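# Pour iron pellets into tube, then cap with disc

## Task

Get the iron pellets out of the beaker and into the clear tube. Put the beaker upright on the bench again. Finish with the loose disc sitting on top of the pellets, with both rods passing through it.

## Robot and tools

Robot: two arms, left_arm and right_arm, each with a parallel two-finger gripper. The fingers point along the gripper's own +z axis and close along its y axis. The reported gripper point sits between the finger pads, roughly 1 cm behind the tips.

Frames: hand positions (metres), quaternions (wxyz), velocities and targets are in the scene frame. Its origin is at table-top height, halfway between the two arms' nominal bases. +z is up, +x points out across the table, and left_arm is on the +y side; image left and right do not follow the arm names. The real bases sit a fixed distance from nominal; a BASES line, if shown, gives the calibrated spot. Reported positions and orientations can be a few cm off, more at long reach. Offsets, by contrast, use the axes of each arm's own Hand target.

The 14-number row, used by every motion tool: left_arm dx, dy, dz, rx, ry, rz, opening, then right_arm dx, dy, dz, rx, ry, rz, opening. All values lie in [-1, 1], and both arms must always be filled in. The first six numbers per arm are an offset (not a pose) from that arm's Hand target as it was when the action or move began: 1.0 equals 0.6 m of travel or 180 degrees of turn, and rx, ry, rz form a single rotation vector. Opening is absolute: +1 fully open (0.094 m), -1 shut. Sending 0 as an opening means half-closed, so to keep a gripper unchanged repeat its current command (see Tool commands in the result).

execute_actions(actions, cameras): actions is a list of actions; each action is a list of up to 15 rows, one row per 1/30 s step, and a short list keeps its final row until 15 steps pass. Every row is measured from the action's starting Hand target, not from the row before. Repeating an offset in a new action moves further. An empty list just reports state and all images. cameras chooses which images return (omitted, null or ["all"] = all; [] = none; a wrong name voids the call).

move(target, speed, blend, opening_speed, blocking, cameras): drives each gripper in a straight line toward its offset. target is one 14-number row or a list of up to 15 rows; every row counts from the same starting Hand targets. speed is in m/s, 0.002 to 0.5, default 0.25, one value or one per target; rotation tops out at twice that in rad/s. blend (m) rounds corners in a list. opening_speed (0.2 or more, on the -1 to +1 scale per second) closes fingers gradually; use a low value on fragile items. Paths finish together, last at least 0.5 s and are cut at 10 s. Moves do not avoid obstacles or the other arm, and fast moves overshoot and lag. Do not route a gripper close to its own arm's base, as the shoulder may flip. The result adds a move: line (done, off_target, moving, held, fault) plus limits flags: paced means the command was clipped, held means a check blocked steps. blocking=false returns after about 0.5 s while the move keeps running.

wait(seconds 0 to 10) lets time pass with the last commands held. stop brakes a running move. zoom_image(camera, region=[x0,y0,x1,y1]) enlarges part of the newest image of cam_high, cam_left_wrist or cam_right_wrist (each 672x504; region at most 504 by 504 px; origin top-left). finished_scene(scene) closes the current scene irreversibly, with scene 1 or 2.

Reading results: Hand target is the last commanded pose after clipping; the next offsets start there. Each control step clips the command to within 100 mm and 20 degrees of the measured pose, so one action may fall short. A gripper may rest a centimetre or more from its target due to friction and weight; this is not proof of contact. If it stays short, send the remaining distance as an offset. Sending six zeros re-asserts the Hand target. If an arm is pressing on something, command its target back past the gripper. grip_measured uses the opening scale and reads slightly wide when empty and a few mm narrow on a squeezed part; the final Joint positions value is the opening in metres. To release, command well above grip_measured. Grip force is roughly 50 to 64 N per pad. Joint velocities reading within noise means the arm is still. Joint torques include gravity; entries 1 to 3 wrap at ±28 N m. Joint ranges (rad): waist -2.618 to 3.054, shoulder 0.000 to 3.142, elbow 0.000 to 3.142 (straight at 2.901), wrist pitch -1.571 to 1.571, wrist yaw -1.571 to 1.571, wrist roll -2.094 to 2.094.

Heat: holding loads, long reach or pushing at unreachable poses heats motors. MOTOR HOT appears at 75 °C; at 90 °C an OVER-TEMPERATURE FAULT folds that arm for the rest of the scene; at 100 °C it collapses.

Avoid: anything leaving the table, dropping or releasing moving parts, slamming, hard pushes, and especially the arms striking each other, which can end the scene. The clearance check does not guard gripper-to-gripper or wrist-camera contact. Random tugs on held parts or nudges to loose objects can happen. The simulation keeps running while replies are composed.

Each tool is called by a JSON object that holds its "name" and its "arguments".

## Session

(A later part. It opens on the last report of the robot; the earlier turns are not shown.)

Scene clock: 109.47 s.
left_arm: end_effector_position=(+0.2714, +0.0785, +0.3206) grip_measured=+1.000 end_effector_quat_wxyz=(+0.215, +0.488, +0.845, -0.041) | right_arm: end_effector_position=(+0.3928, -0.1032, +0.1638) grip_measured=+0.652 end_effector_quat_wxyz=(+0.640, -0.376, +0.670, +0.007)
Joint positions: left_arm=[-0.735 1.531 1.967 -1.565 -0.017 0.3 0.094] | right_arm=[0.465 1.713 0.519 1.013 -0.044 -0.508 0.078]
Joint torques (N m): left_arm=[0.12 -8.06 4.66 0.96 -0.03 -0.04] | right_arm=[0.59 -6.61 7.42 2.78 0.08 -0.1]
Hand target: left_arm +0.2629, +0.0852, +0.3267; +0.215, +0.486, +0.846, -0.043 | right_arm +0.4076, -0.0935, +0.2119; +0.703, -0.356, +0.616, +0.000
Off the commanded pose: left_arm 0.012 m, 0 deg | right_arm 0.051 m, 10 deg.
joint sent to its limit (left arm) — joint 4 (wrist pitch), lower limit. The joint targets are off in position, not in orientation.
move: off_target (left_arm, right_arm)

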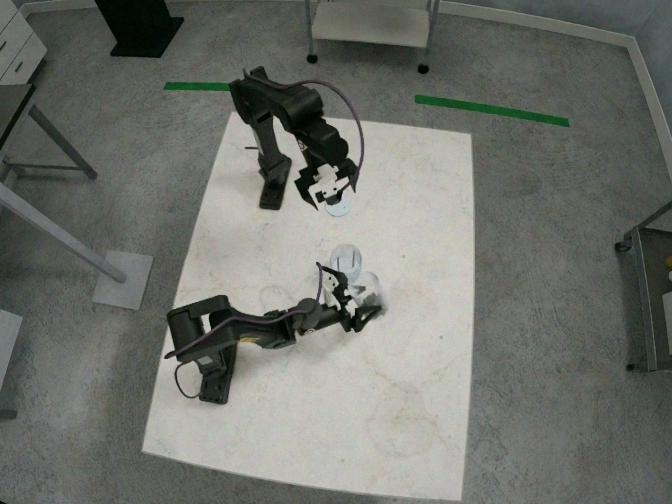

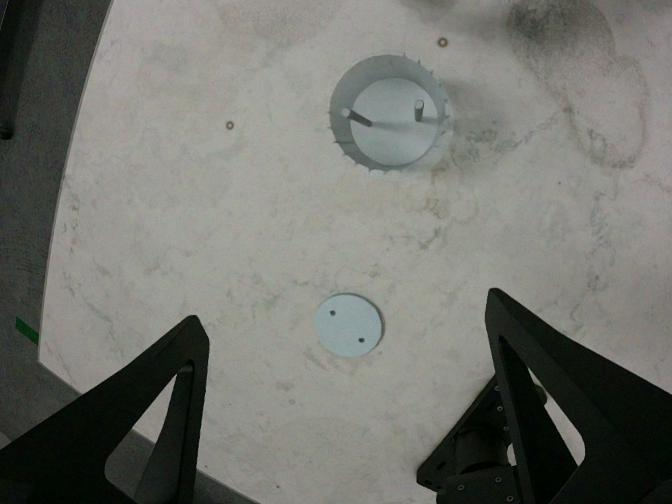

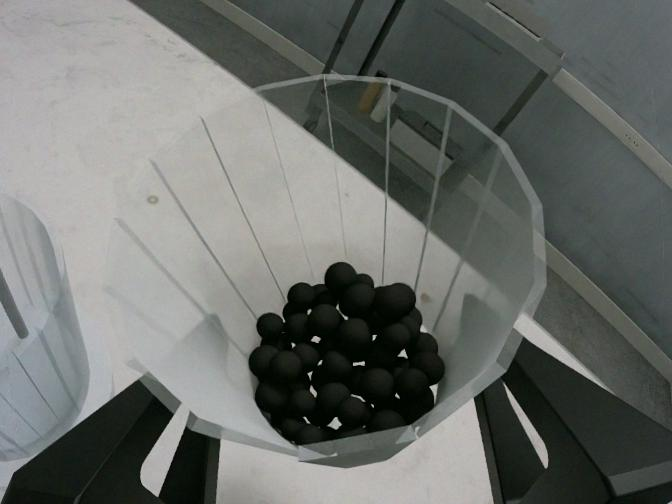

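{"name": "move", "arguments": {"target": [-0.0908, -0.001, 0.035, 0, 0, 0, 1, 0, 0, 0, 0, 0, 0, 0.45], "speed": 0.12}}

Scene clock: 111.90 s.
left_arm: end_effector_position=(+0.2933, +0.0355, +0.3259) grip_measured=+1.000 end_effector_quat_wxyz=(+0.225, +0.492, +0.840, -0.044) | right_arm: end_effector_position=(+0.3928, -0.1032, +0.1638) grip_measured=+0.652 end_effector_quat_wxyz=(+0.640, -0.376, +0.670, +0.007)
Joint positions: left_arm=[-0.792 1.703 2.165 -1.571 -0.038 0.26 0.094] | right_arm=[0.465 1.713 0.519 1.013 -0.044 -0.508 0.078]
Joint torques (N m): left_arm=[-0.51 -6.13 6.98 1.12 -0.05 -0.08] | right_arm=[0.62 -6.53 7.38 2.75 0.08 -0.08]
Hand target: left_arm +0.2929, +0.0351, +0.3297; +0.215, +0.486, +0.846, -0.043 | right_arm +0.4076, -0.0935, +0.2119; +0.703, -0.356, +0.616, +0.000
Off the commanded pose: left_arm 0.004 m, 1 deg | right_arm 0.051 m, 10 deg.
joint sent to its limit (left arm) — joint 4 (wrist pitch), lower limit. The joint targets are off in position, not in orientation.
move: off_target (right_arm)

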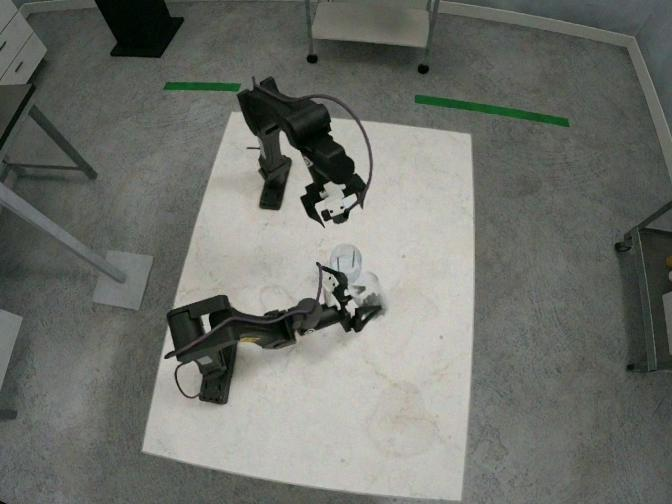

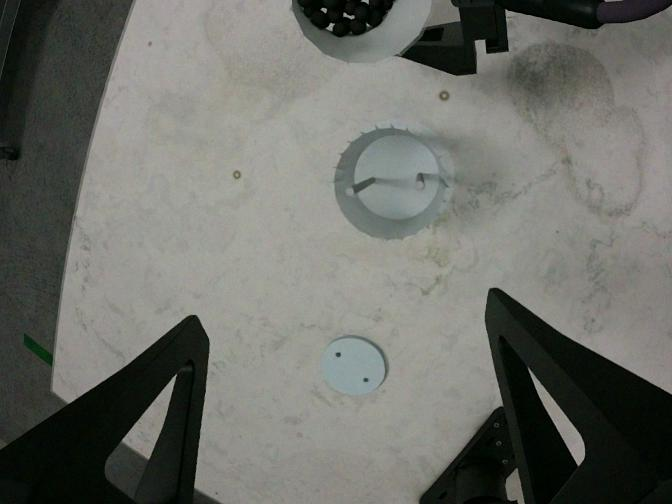

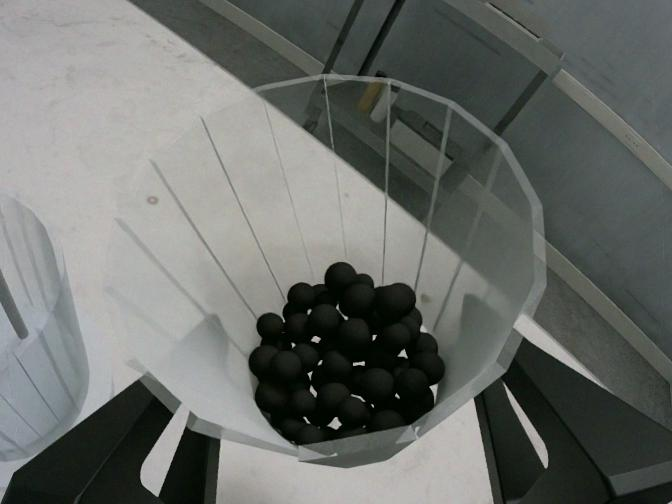

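{"name": "zoom_image", "arguments": {"camera": "cam_left_wrist", "region": [280, 0, 520, 250]}}

Scaled by 2.016 from the camera's 672x504 image, which has a finer 960x720 frame.

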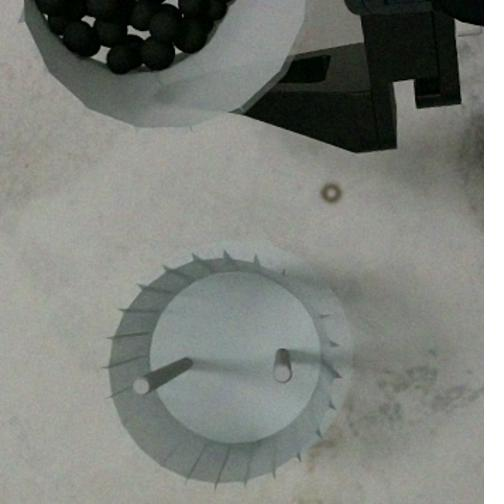

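{"name": "move", "arguments": {"target": [0, 0, 0, 0, 0, 0, 1, 0, 0, 0, 0, 0, -0.2, 0.45], "speed": 0.12}}

{"name": "zoom_image", "arguments": {"camera": "cam_left_wrist", "region": [260, 0, 520, 250]}}

Scene clock: 124.23 s.
left_arm: end_effector_position=(+0.2933, +0.0355, +0.3259) grip_measured=+1.000 end_effector_quat_wxyz=(+0.225, +0.491, +0.840, -0.044) | right_arm: end_effector_position=(+0.3934, -0.1041, +0.1641) grip_measured=+0.652 end_effector_quat_wxyz=(+0.610, -0.566, +0.519, -0.197)
Joint positions: left_arm=[-0.792 1.703 2.165 -1.571 -0.038 0.259 0.094] | right_arm=[0.465 1.713 0.519 1.014 -0.038 -1.148 0.078]
Joint torques (N m): left_arm=[-0.53 -6.31 7.04 1.06 -0.08 -0.15] | right_arm=[0.54 -6.49 7.38 2.71 0.01 -0.08]
Hand target: left_arm +0.2929, +0.0351, +0.3297; +0.215, +0.486, +0.846, -0.043 | right_arm +0.4076, -0.0935, +0.2119; +0.669, -0.529, +0.476, -0.217
Off the commanded pose: left_arm 0.004 m, 1 deg | right_arm 0.051 m, 10 deg.
joint sent to its limit (left arm) — joint 4 (wrist pitch), lower limit. The joint targets are off in position, not in orientation.
move: off_target (right_arm)

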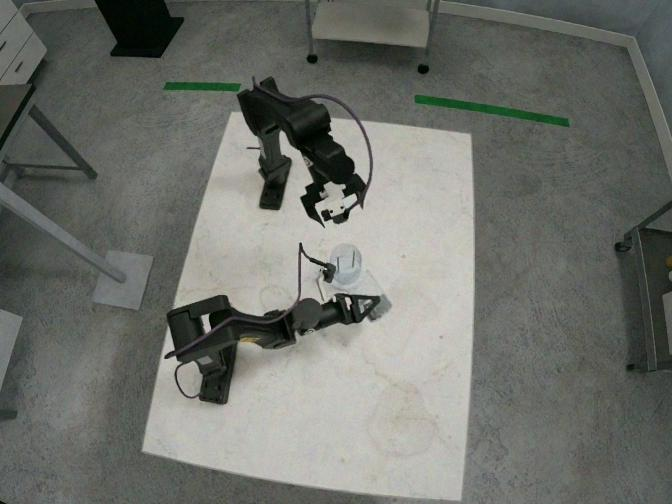

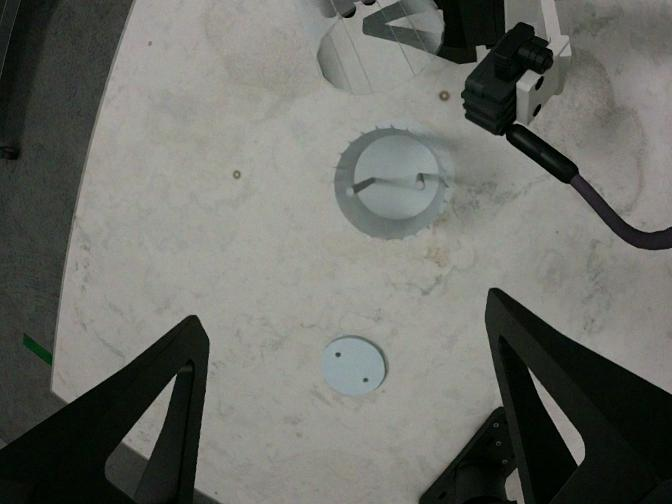

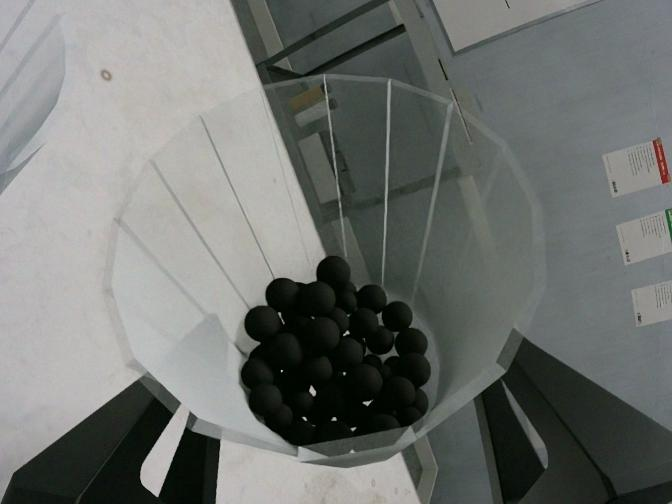

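Scaled by 1.938 from the camera's 672x504 image, which has a finer 960x720 frame.

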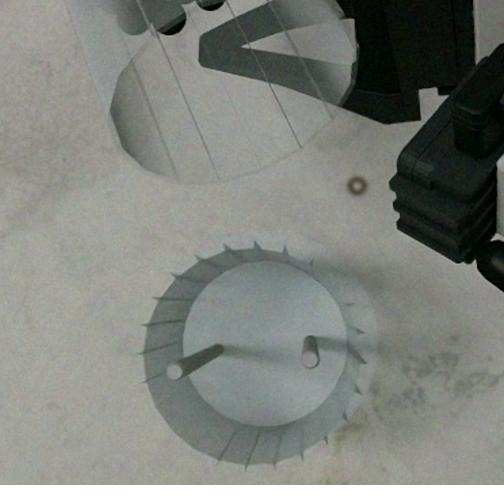

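{"name": "move", "arguments": {"target": [0, 0, 0, 0, 0, 0, 1, -0.0687, 0.0305, 0, 0, 0, 0, 0.45], "speed": 0.06}}

{"name": "zoom_image", "arguments": {"camera": "cam_left_wrist", "region": [260, 40, 520, 290]}}

Scene clock: 129.30 s.
left_arm: end_effector_position=(+0.2933, +0.0355, +0.3259) grip_measured=+1.000 end_effector_quat_wxyz=(+0.225, +0.491, +0.840, -0.044) | right_arm: end_effector_position=(+0.3718, -0.0627, +0.1661) grip_measured=+0.652 end_effector_quat_wxyz=(+0.611, -0.575, +0.506, -0.200)
Joint positions: left_arm=[-0.792 1.703 2.165 -1.571 -0.038 0.259 0.094] | right_arm=[0.624 1.723 0.533 1.016 0.103 -1.148 0.078]
Joint torques (N m): left_arm=[-0.32 -6.24 6.91 1.06 -0.03 -0.11] | right_arm=[0.53 -6.75 7.09 2.71 0.1 -0.05]
Hand target: left_arm +0.2929, +0.0351, +0.3297; +0.215, +0.486, +0.846, -0.043 | right_arm +0.3850, -0.0544, +0.2120; +0.669, -0.529, +0.476, -0.217
Off the commanded pose: left_arm 0.004 m, 1 deg | right_arm 0.048 m, 9 deg.
joint sent to its limit (left arm) — joint 4 (wrist pitch), lower limit. The joint targets are off in position, not in orientation.
move: off_target (right_arm)

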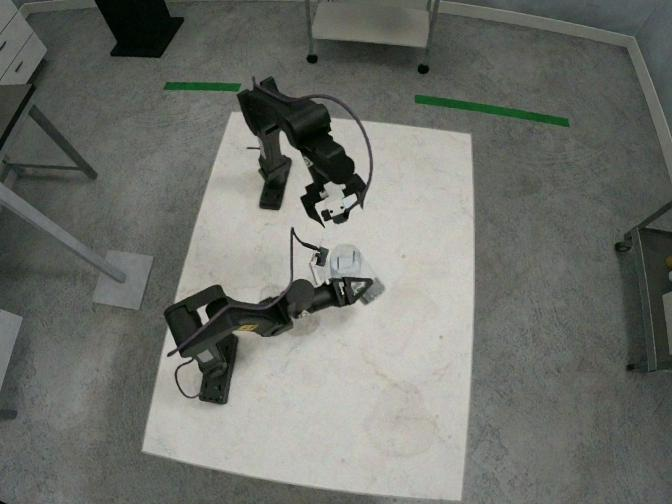

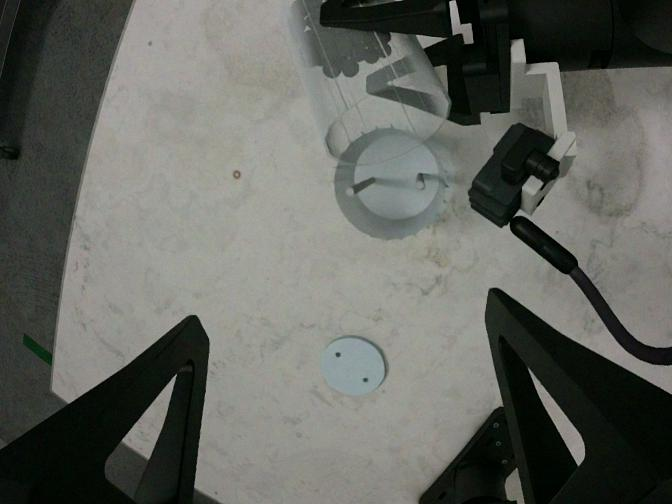

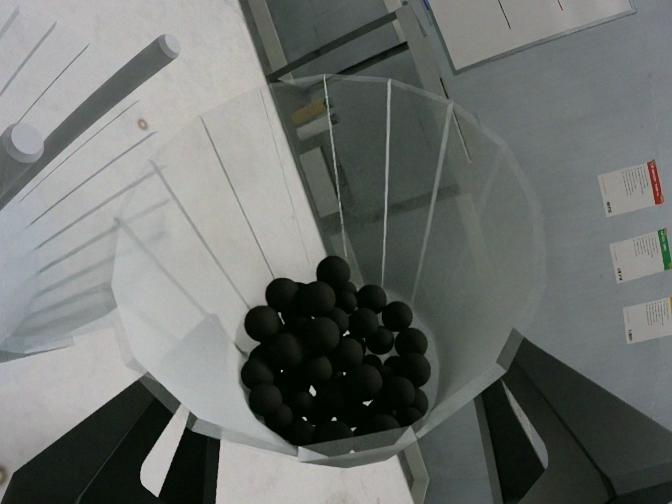

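Scaled by 1.938 from the camera's 672x504 image, which has a finer 960x720 frame.

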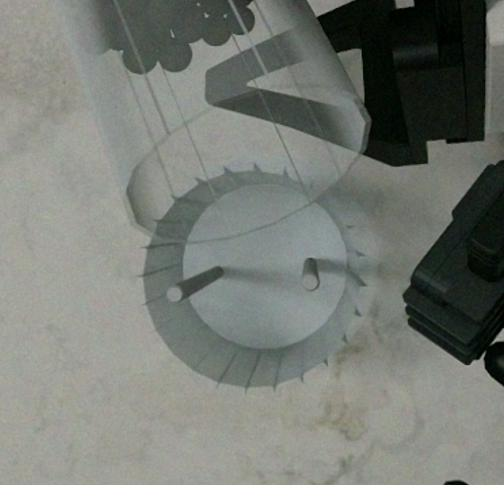

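{"name": "move", "arguments": {"target": [0, 0, 0, 0, 0, 0, 1, 0.0027, 0.0061, 0, 0, 0, -0.0667, 0.45], "speed": 0.06}}

{"name": "zoom_image", "arguments": {"camera": "cam_left_wrist", "region": [260, 40, 520, 290]}}

Scene clock: 133.57 s.
left_arm: end_effector_position=(+0.2933, +0.0355, +0.3259) grip_measured=+1.000 end_effector_quat_wxyz=(+0.225, +0.491, +0.840, -0.044) | right_arm: end_effector_position=(+0.3728, -0.0626, +0.1636) grip_measured=+0.652 end_effector_quat_wxyz=(+0.587, -0.623, +0.444, -0.264)
Joint positions: left_arm=[-0.792 1.703 2.165 -1.571 -0.038 0.259 0.094] | right_arm=[0.624 1.738 0.533 1.033 0.106 -1.355 0.078]
Joint torques (N m): left_arm=[-0.68 -6.04 7.17 1.04 -0.07 -0.1] | right_arm=[0.57 -6.79 6.64 2.73 0.07 -0.04]
Hand target: left_arm +0.2929, +0.0351, +0.3297; +0.215, +0.486, +0.846, -0.043 | right_arm +0.3850, -0.0545, +0.2080; +0.642, -0.575, +0.418, -0.286
Off the commanded pose: left_arm 0.004 m, 1 deg | right_arm 0.047 m, 9 deg.
joint sent to its limit (left arm) — joint 4 (wrist pitch), lower limit. The joint targets are off in position, not in orientation.
move: off_target (right_arm)

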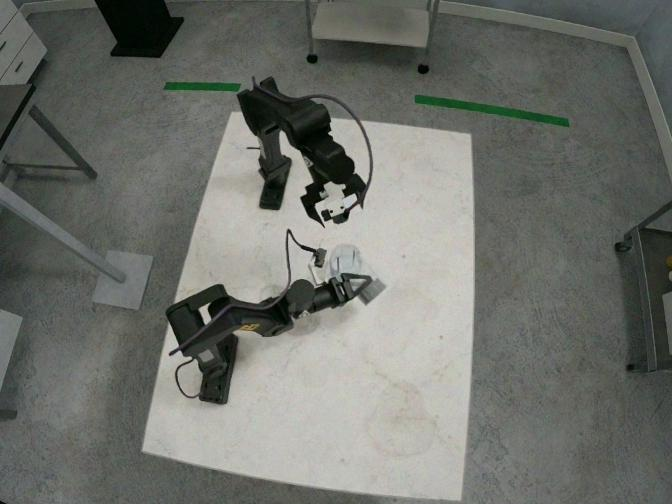

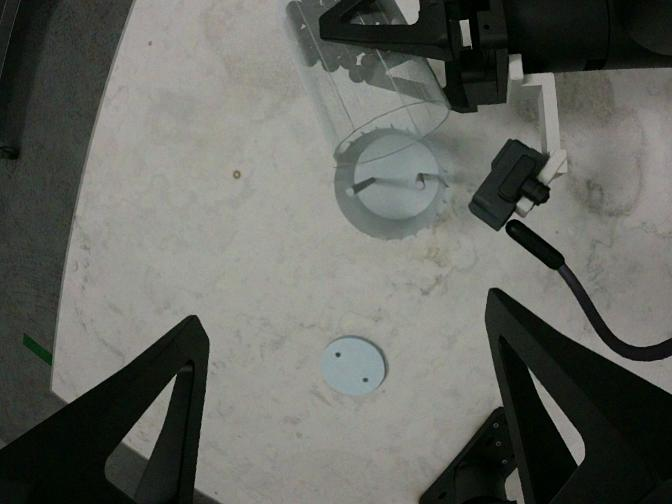

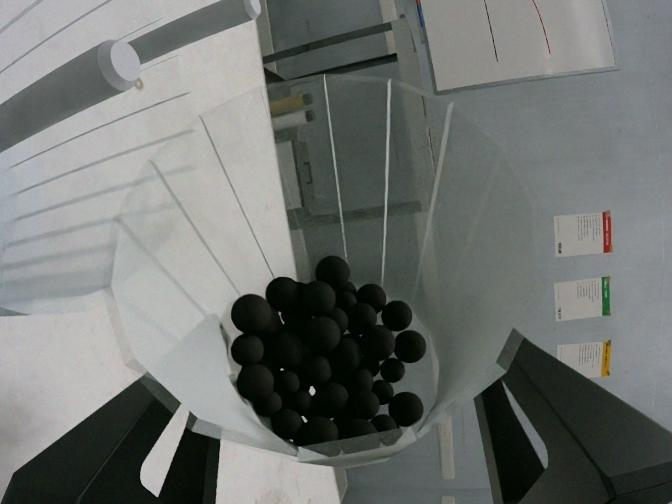

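Scaled by 1.938 from the camera's 672x504 image, which has a finer 960x720 frame.

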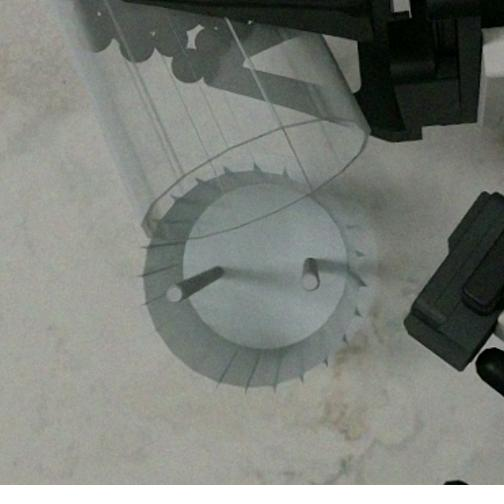

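{"name": "move", "arguments": {"target": [[0, 0, 0, 0, 0, 0, 1, -0.013, 0.0027, 0.0067, 0, 0, 0, 0.45], [0, 0, 0, 0, 0, 0, 1, -0.0257, -0.0082, 0.0065, 0, 0, -0.0611, 0.45]], "speed": [0.04, 0.04], "blend": [0.003, 0]}}

{"name": "zoom_image", "arguments": {"camera": "cam_left_wrist", "region": [260, 40, 520, 290]}}

Scene clock: 140.40 s.
left_arm: end_effector_position=(+0.2933, +0.0355, +0.3259) grip_measured=+1.000 end_effector_quat_wxyz=(+0.225, +0.491, +0.840, -0.044) | right_arm: end_effector_position=(+0.3738, -0.0502, +0.1713) grip_measured=+0.652 end_effector_quat_wxyz=(-0.567, +0.654, -0.383, +0.323)
Joint positions: left_arm=[-0.792 1.703 2.165 -1.571 -0.038 0.259 0.094] | right_arm=[0.661 1.752 0.567 1.034 0.149 -1.537 0.078]
Joint torques (N m): left_arm=[-0.62 -5.86 6.99 1.06 -0.03 -0.1] | right_arm=[0.61 -8.69 7.01 2.37 0.11 -0.08]
Hand target: left_arm +0.2929, +0.0351, +0.3297; +0.215, +0.486, +0.846, -0.043 | right_arm +0.3814, -0.0403, +0.2159; -0.612, +0.613, -0.361, +0.346
Off the commanded pose: left_arm 0.004 m, 1 deg | right_arm 0.046 m, 8 deg.
joint sent to its limit (left arm) — joint 4 (wrist pitch), lower limit. The joint targets are off in position, not in orientation.
move: off_target (right_arm)

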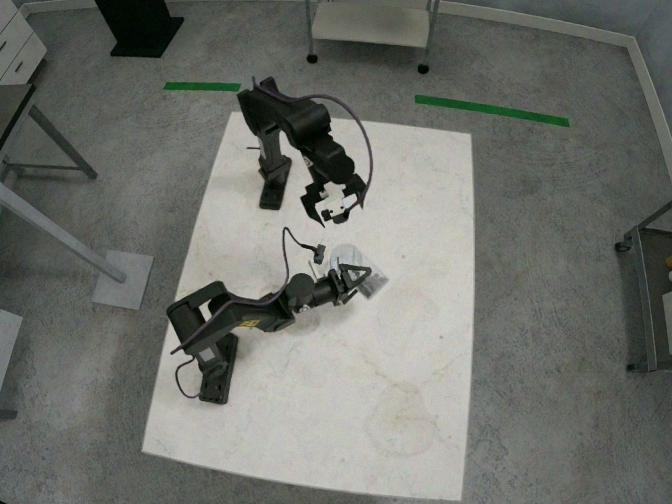

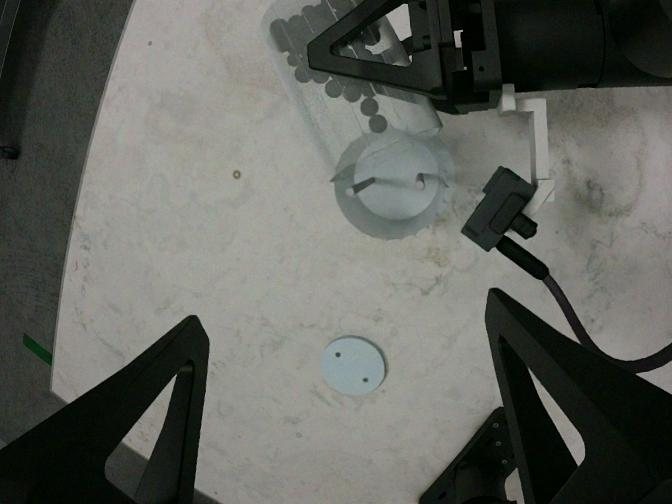

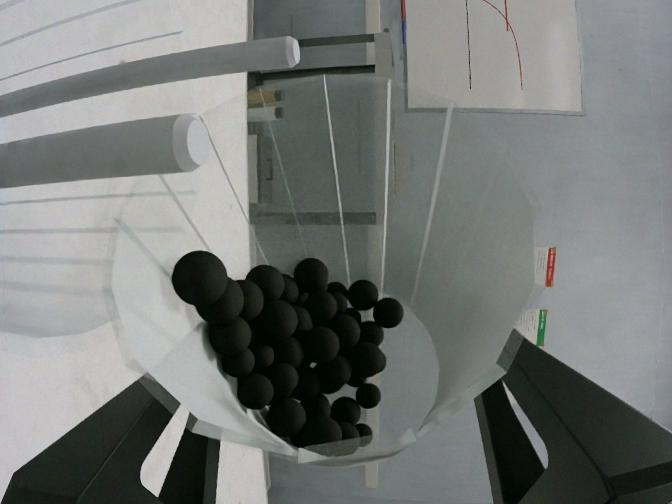

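Scaled by 1.938 from the camera's 672x504 image, which has a finer 960x720 frame.

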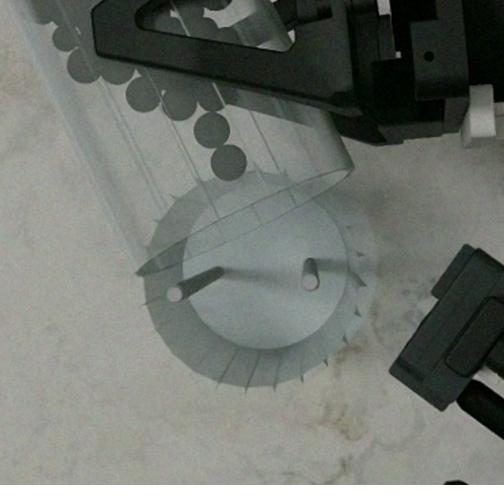

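{"name": "move", "arguments": {"target": [0, 0, 0, 0, 0, 0, 1, -0.0137, -0.016, 0, 0, 0, -0.0667, 0.45], "speed": 0.04}}

{"name": "zoom_image", "arguments": {"camera": "cam_left_wrist", "region": [260, 40, 520, 290]}}

Scene clock: 146.00 s.
left_arm: end_effector_position=(+0.2933, +0.0355, +0.3259) grip_measured=+1.000 end_effector_quat_wxyz=(+0.225, +0.491, +0.840, -0.044) | right_arm: end_effector_position=(+0.3746, -0.0403, +0.1833) grip_measured=+0.652 end_effector_quat_wxyz=(-0.536, +0.683, -0.304, +0.391)
Joint positions: left_arm=[-0.792 1.703 2.165 -1.571 -0.038 0.259 0.094] | right_arm=[0.687 1.752 0.596 1.036 0.177 -1.761 0.078]
Joint torques (N m): left_arm=[-0.57 -6.08 7.24 1.02 0.01 -0.13] | right_arm=[0.58 -11.22 6.45 1.89 0.09 -0.01]
Hand target: left_arm +0.2929, +0.0351, +0.3297; +0.215, +0.486, +0.846, -0.043 | right_arm +0.3775, -0.0332, +0.2257; -0.572, +0.647, -0.295, +0.408
Off the commanded pose: left_arm 0.004 m, 1 deg | right_arm 0.043 m, 6 deg.
joint sent to its limit (left arm) — joint 4 (wrist pitch), lower limit. The joint targets are off in position, not in orientation.
move: off_target (right_arm)

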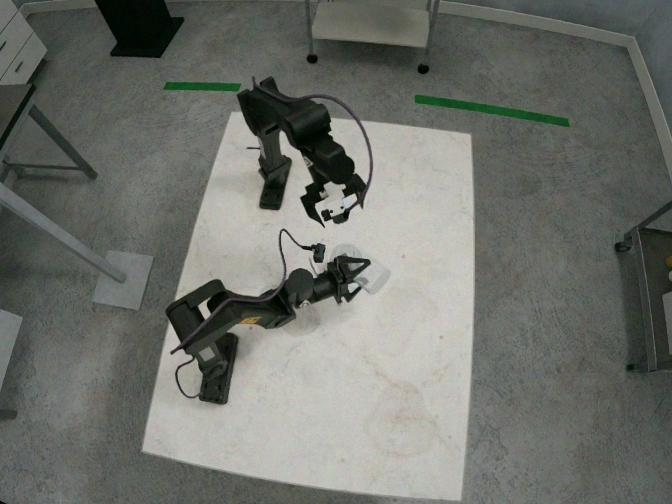

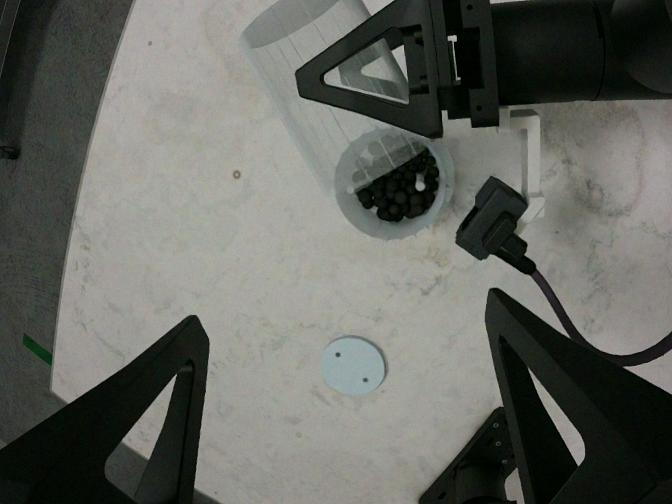

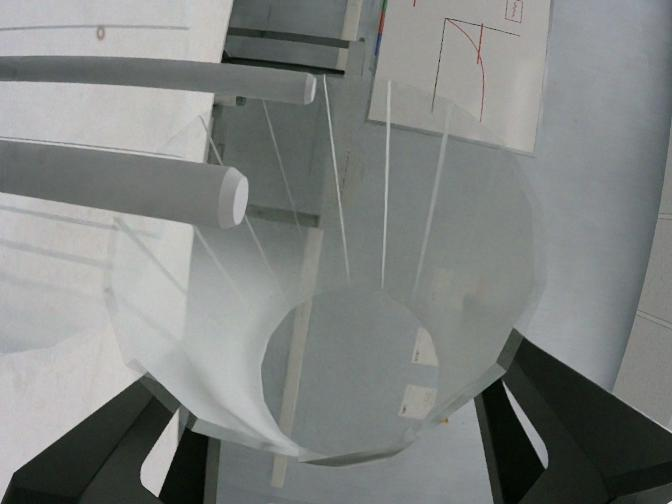

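Scaled by 1.938 from the camera's 672x504 image, which has a finer 960x720 frame.

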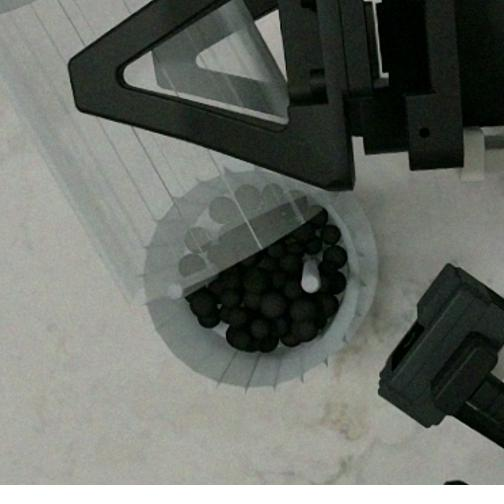

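{"name": "move", "arguments": {"target": [[0, 0, 0, 0, 0, 0, 1, 0.1372, -0.0073, -0.0003, 0, 0, 0, 0.45], [0, 0, 0, 0, 0, 0, 1, 0.206, -0.011, -0.0005, 0, 0, 0.561, 0.45]], "speed": [0.12, 0.2], "blend": [0.02, 0]}}

{"name": "zoom_image", "arguments": {"camera": "cam_left_wrist", "region": [260, 40, 520, 290]}}

Scene clock: 153.83 s.
left_arm: end_effector_position=(+0.2933, +0.0355, +0.3259) grip_measured=+1.000 end_effector_quat_wxyz=(+0.225, +0.491, +0.840, -0.044) | right_arm: end_effector_position=(+0.4339, -0.1364, +0.2226) grip_measured=+0.652 end_effector_quat_wxyz=(+0.657, -0.190, +0.709, +0.173)
Joint positions: left_arm=[-0.792 1.703 2.165 -1.571 -0.038 0.259 0.094] | right_arm=[0.301 1.657 0.654 0.924 -0.207 -0.02 0.078]
Joint torques (N m): left_arm=[-0.58 -6.11 6.98 1.09 -0.1 -0.05] | right_arm=[-0.65 -10.78 7.31 1.53 -0.11 0.15]
Hand target: left_arm +0.2929, +0.0351, +0.3297; +0.215, +0.486, +0.846, -0.043 | right_arm +0.4375, -0.1372, +0.2558; +0.679, -0.184, +0.687, +0.182
Off the commanded pose: left_arm 0.004 m, 1 deg | right_arm 0.033 m, 4 deg.
joint sent to its limit (left arm) — joint 4 (wrist pitch), lower limit. The joint targets are off in position, not in orientation.
move: off_target (right_arm)

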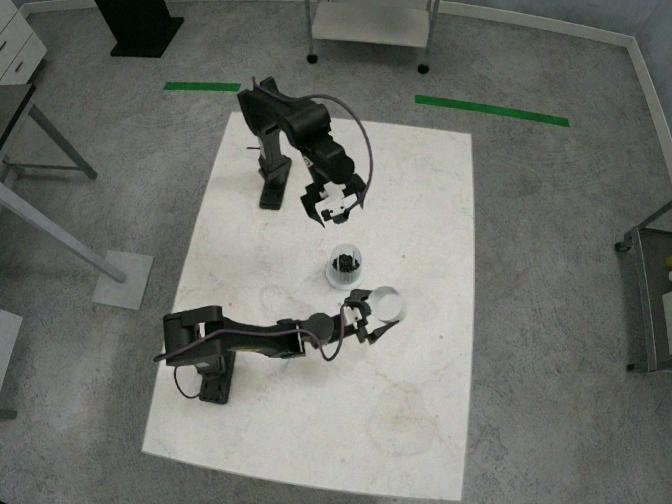

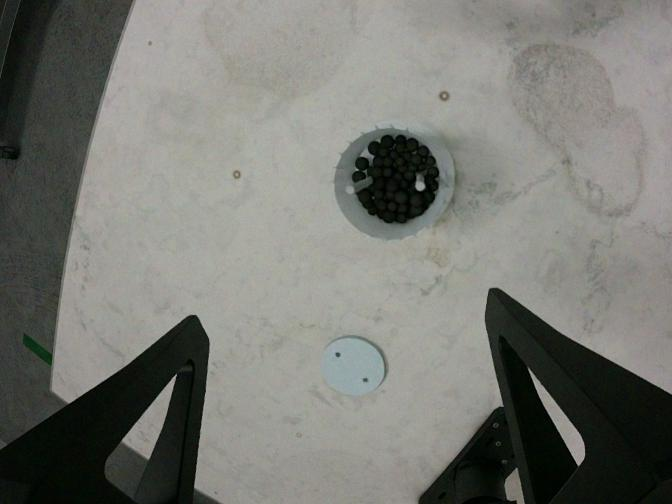

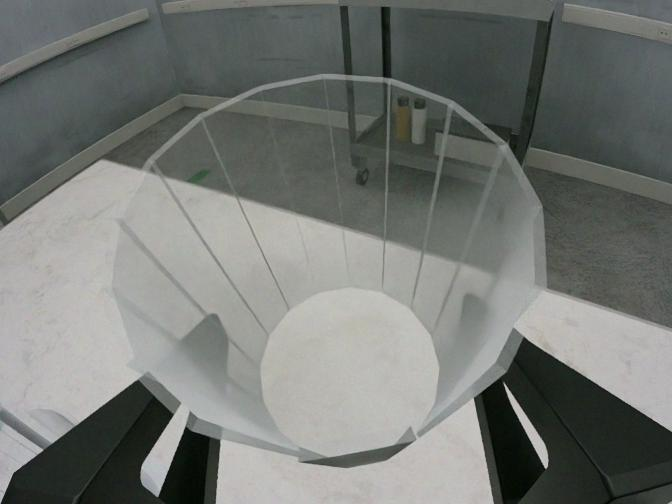

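Scaled by 1.938 from the camera's 672x504 image, which has a finer 960x720 frame.

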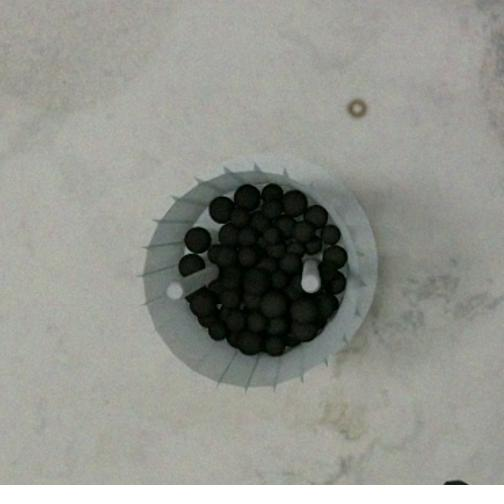

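{"name": "move", "arguments": {"target": [0, 0, 0, 0, 0, 0, 1, 0.2132, 0.0055, -0.2903, -0.1651, 0.1047, -0.0303, 0.45], "speed": 0.15, "cameras": ["cam_right_wrist", "cam_high"]}}

Scene clock: 162.00 s.
left_arm: end_effector_position=(+0.2933, +0.0355, +0.3259) grip_measured=+1.000 end_effector_quat_wxyz=(+0.225, +0.491, +0.840, -0.044) | right_arm: end_effector_position=(+0.2786, -0.2224, +0.1112) grip_measured=+0.652 end_effector_quat_wxyz=(+0.476, -0.397, +0.731, +0.286)
Joint positions: left_arm=[-0.792 1.703 2.165 -1.571 -0.038 0.259 0.094] | right_arm=[-0.256 1.428 0.409 0.051 -1.089 -0.867 0.078]
Joint torques (N m): left_arm=[-0.47 -6.12 6.91 1.01 -0.06 -0.12] | right_arm=[-0.64 -5.87 6.17 0.79 -0.79 -0.13]
Hand target: left_arm +0.2929, +0.0351, +0.3297; +0.215, +0.486, +0.846, -0.043 | right_arm +0.2839, -0.2223, +0.1298; +0.497, -0.410, +0.709, +0.287
Off the commanded pose: left_arm 0.004 m, 1 deg | right_arm 0.019 m, 4 deg.
joint sent to its limit (left arm) — joint 4 (wrist pitch), lower limit. The joint targets are off in position, not in orientation.
move: off_target (right_arm)
Images, in order: cam_high, cam_right_wrist.

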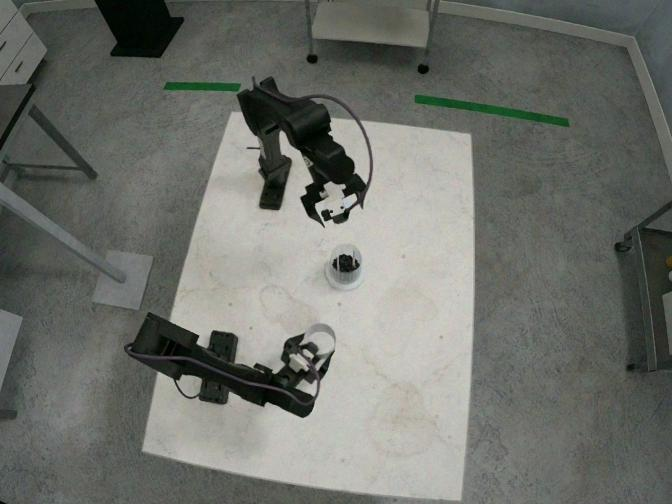

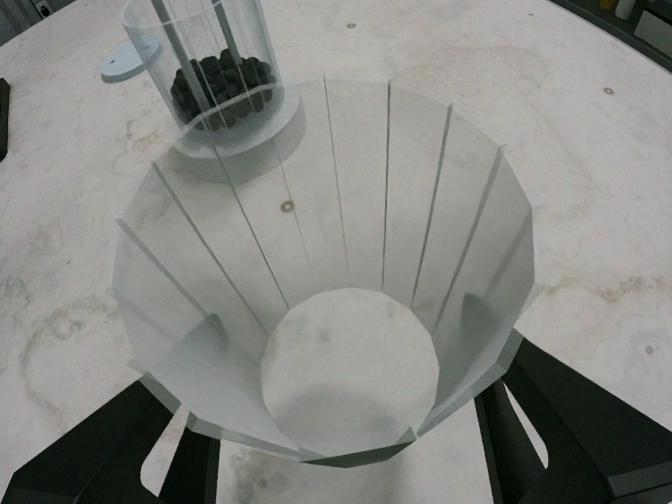

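{"name": "move", "arguments": {"target": [0, 0, 0, 0, 0, 0, 1, 0.0862, 0, 0.0314, 0, -0.006, 0, 0.45], "speed": 0.08, "cameras": ["cam_right_wrist"]}}

Scene clock: 164.57 s.
left_arm: end_effector_position=(+0.2933, +0.0355, +0.3259) grip_measured=+1.000 end_effector_quat_wxyz=(+0.225, +0.491, +0.840, -0.044) | right_arm: end_effector_position=(+0.2840, -0.2226, +0.0688) grip_measured=+0.652 end_effector_quat_wxyz=(+0.489, -0.407, +0.718, +0.283)
Joint positions: left_arm=[-0.792 1.703 2.165 -1.571 -0.038 0.259 0.094] | right_arm=[-0.258 1.69 0.349 0.398 -1.107 -0.882 0.078]
Joint torques (N m): left_arm=[-0.61 -6.05 7.15 1.07 -0.04 -0.12] | right_arm=[-0.61 -4.33 2.22 1.29 -0.81 0.13]
Hand target: left_arm +0.2929, +0.0351, +0.3297; +0.215, +0.486, +0.846, -0.043 | right_arm +0.2840, -0.2223, +0.0748; +0.504, -0.408, +0.704, +0.290
Off the commanded pose: left_arm 0.004 m, 1 deg | right_arm 0.006 m, 2 deg.
joint sent to its limit (left arm) — joint 4 (wrist pitch), lower limit. The joint targets are off in position, not in orientation.
move: done
Images, in order: cam_right_wrist.

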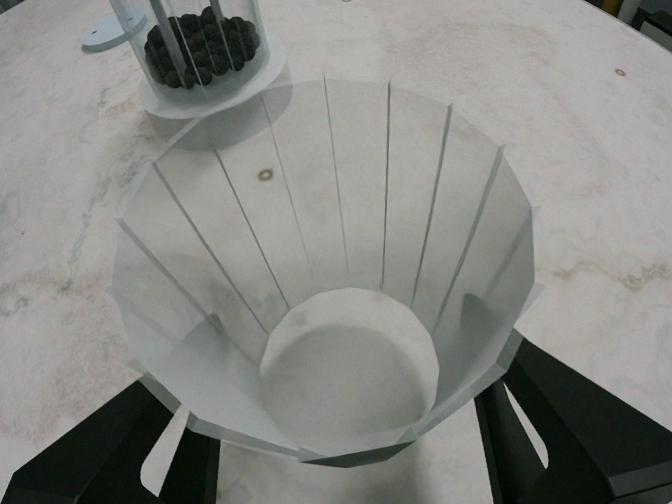

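{"name": "move", "arguments": {"target": [0, 0, 0, 0, 0, 0, 1, 0.0228, 0, 0.0083, 0, 0, 0, 0.45], "speed": 0.04, "cameras": ["cam_right_wrist"]}}

Scene clock: 166.43 s.
left_arm: end_effector_position=(+0.2933, +0.0355, +0.3259) grip_measured=+1.000 end_effector_quat_wxyz=(+0.225, +0.491, +0.840, -0.044) | right_arm: end_effector_position=(+0.2848, -0.2228, +0.0547) grip_measured=+0.652 end_effector_quat_wxyz=(+0.490, -0.408, +0.717, +0.281)
Joint positions: left_arm=[-0.792 1.703 2.165 -1.571 -0.038 0.259 0.094] | right_arm=[-0.258 1.783 0.338 0.505 -1.107 -0.882 0.078]
Joint torques (N m): left_arm=[-0.73 -6.32 7.06 1.12 -0.03 -0.13] | right_arm=[-0.5 -4.51 1.83 1.29 -0.78 0.16]
Hand target: left_arm +0.2929, +0.0351, +0.3297; +0.215, +0.486, +0.846, -0.043 | right_arm +0.2841, -0.2220, +0.0602; +0.504, -0.408, +0.704, +0.290
Off the commanded pose: left_arm 0.004 m, 1 deg | right_arm 0.006 m, 2 deg.
joint sent to its limit (left arm) — joint 4 (wrist pitch), lower limit. The joint targets are off in position, not in orientation.
move: done
Images, in order: cam_right_wrist.

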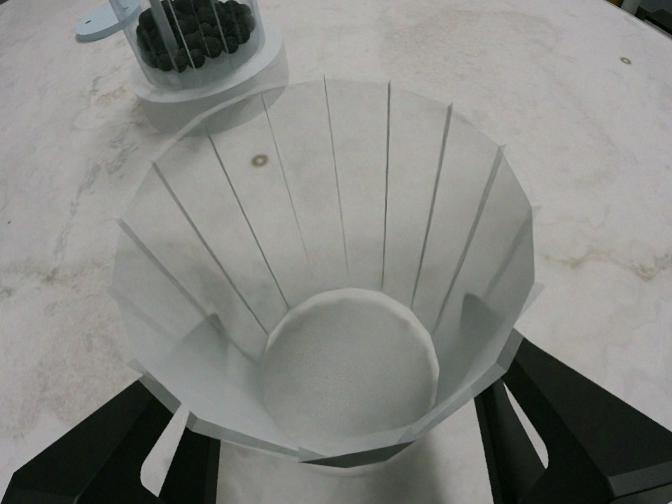

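{"name": "move", "arguments": {"target": [0, 0, 0, 0, 0, 0, 1, 0.011, 0, 0.004, 0, 0, 0, 0.45], "speed": 0.03, "cameras": ["cam_right_wrist"]}}

Scene clock: 168.07 s.
left_arm: end_effector_position=(+0.2933, +0.0355, +0.3259) grip_measured=+1.000 end_effector_quat_wxyz=(+0.225, +0.491, +0.840, -0.044) | right_arm: end_effector_position=(+0.2860, -0.2227, +0.0491) grip_measured=+0.652 end_effector_quat_wxyz=(+0.493, -0.410, +0.714, +0.281)
Joint positions: left_arm=[-0.792 1.703 2.165 -1.571 -0.038 0.259 0.094] | right_arm=[-0.258 1.829 0.338 0.557 -1.112 -0.882 0.078]
Joint torques (N m): left_arm=[-0.62 -6.09 7.08 1.08 -0.06 -0.15] | right_arm=[-0.36 -4.82 1.29 1.24 -0.74 0.15]
Hand target: left_arm +0.2929, +0.0351, +0.3297; +0.215, +0.486, +0.846, -0.043 | right_arm +0.2842, -0.2219, +0.0532; +0.504, -0.408, +0.704, +0.290
Off the commanded pose: left_arm 0.004 m, 1 deg | right_arm 0.005 m, 2 deg.
joint sent to its limit (left arm) — joint 4 (wrist pitch), lower limit. The joint targets are off in position, not in orientation.
move: done
Images, in order: cam_right_wrist.

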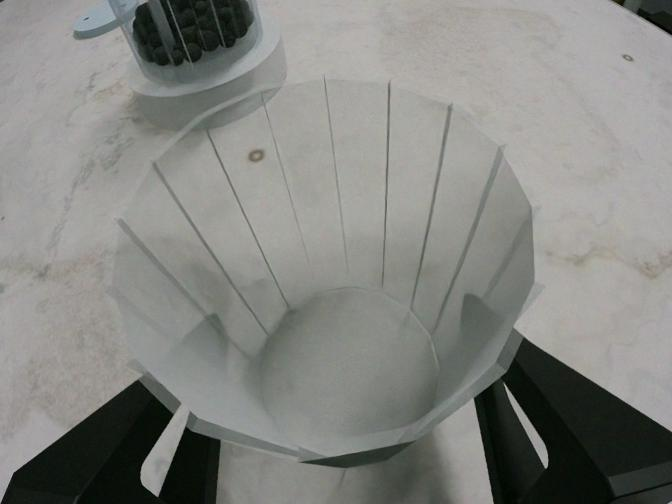

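{"name": "move", "arguments": {"target": [0, 0, 0, 0, 0, 0, 1, 0.0055, 0, 0.002, 0, 0, 0, 0.45], "speed": 0.03, "cameras": []}}

{"name": "move", "arguments": {"target": [0, 0, 0, 0, 0, 0, 1, 0, 0, 0, 0, 0, 0, 1.0], "speed": 0.03, "opening_speed": 0.4, "cameras": ["cam_right_wrist"]}}

Scene clock: 169.50 s.
Off the commanded pose: left_arm 0.004 m, 1 deg | right_arm 0.002 m, 1 deg.
joint sent to its limit (left arm) — joint 4 (wrist pitch), lower limit. The joint targets are off in position, not in orientation.
move: done

Scene clock: 171.40 s.
left_arm: end_effector_position=(+0.2933, +0.0355, +0.3259) grip_measured=+1.000 end_effector_quat_wxyz=(+0.225, +0.491, +0.840, -0.044) | right_arm: end_effector_position=(+0.2860, -0.2229, +0.0492) grip_measured=+0.998 end_effector_quat_wxyz=(+0.499, -0.408, +0.709, +0.285)
Joint positions: left_arm=[-0.792 1.703 2.165 -1.571 -0.038 0.259 0.094] | right_arm=[-0.264 1.85 0.333 0.597 -1.13 -0.873 0.094]
Joint torques (N m): left_arm=[-0.75 -6.2 7.15 1.04 0 -0.08] | right_arm=[-0.38 -4.4 1.44 1.2 -0.54 0.12]
Hand target: left_arm +0.2929, +0.0351, +0.3297; +0.215, +0.486, +0.846, -0.043 | right_arm +0.2843, -0.2219, +0.0497; +0.504, -0.408, +0.704, +0.290
Off the commanded pose: left_arm 0.004 m, 1 deg | right_arm 0.002 m, 1 deg.
joint sent to its limit (left arm) — joint 4 (wrist pitch), lower limit. The joint targets are off in position, not in orientation.
move: done
Images, in order: cam_right_wrist.

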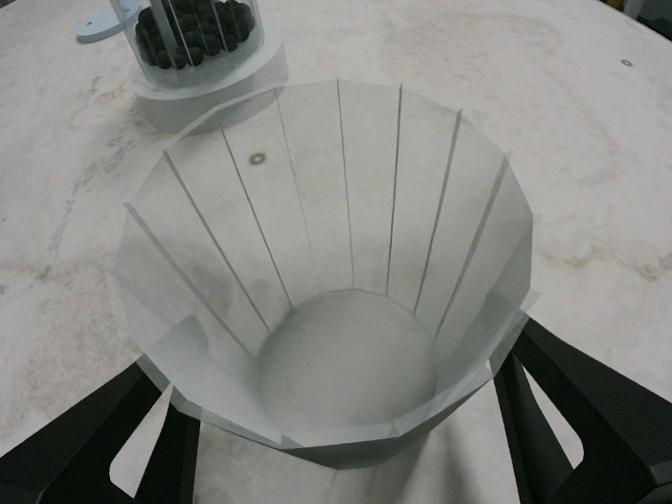

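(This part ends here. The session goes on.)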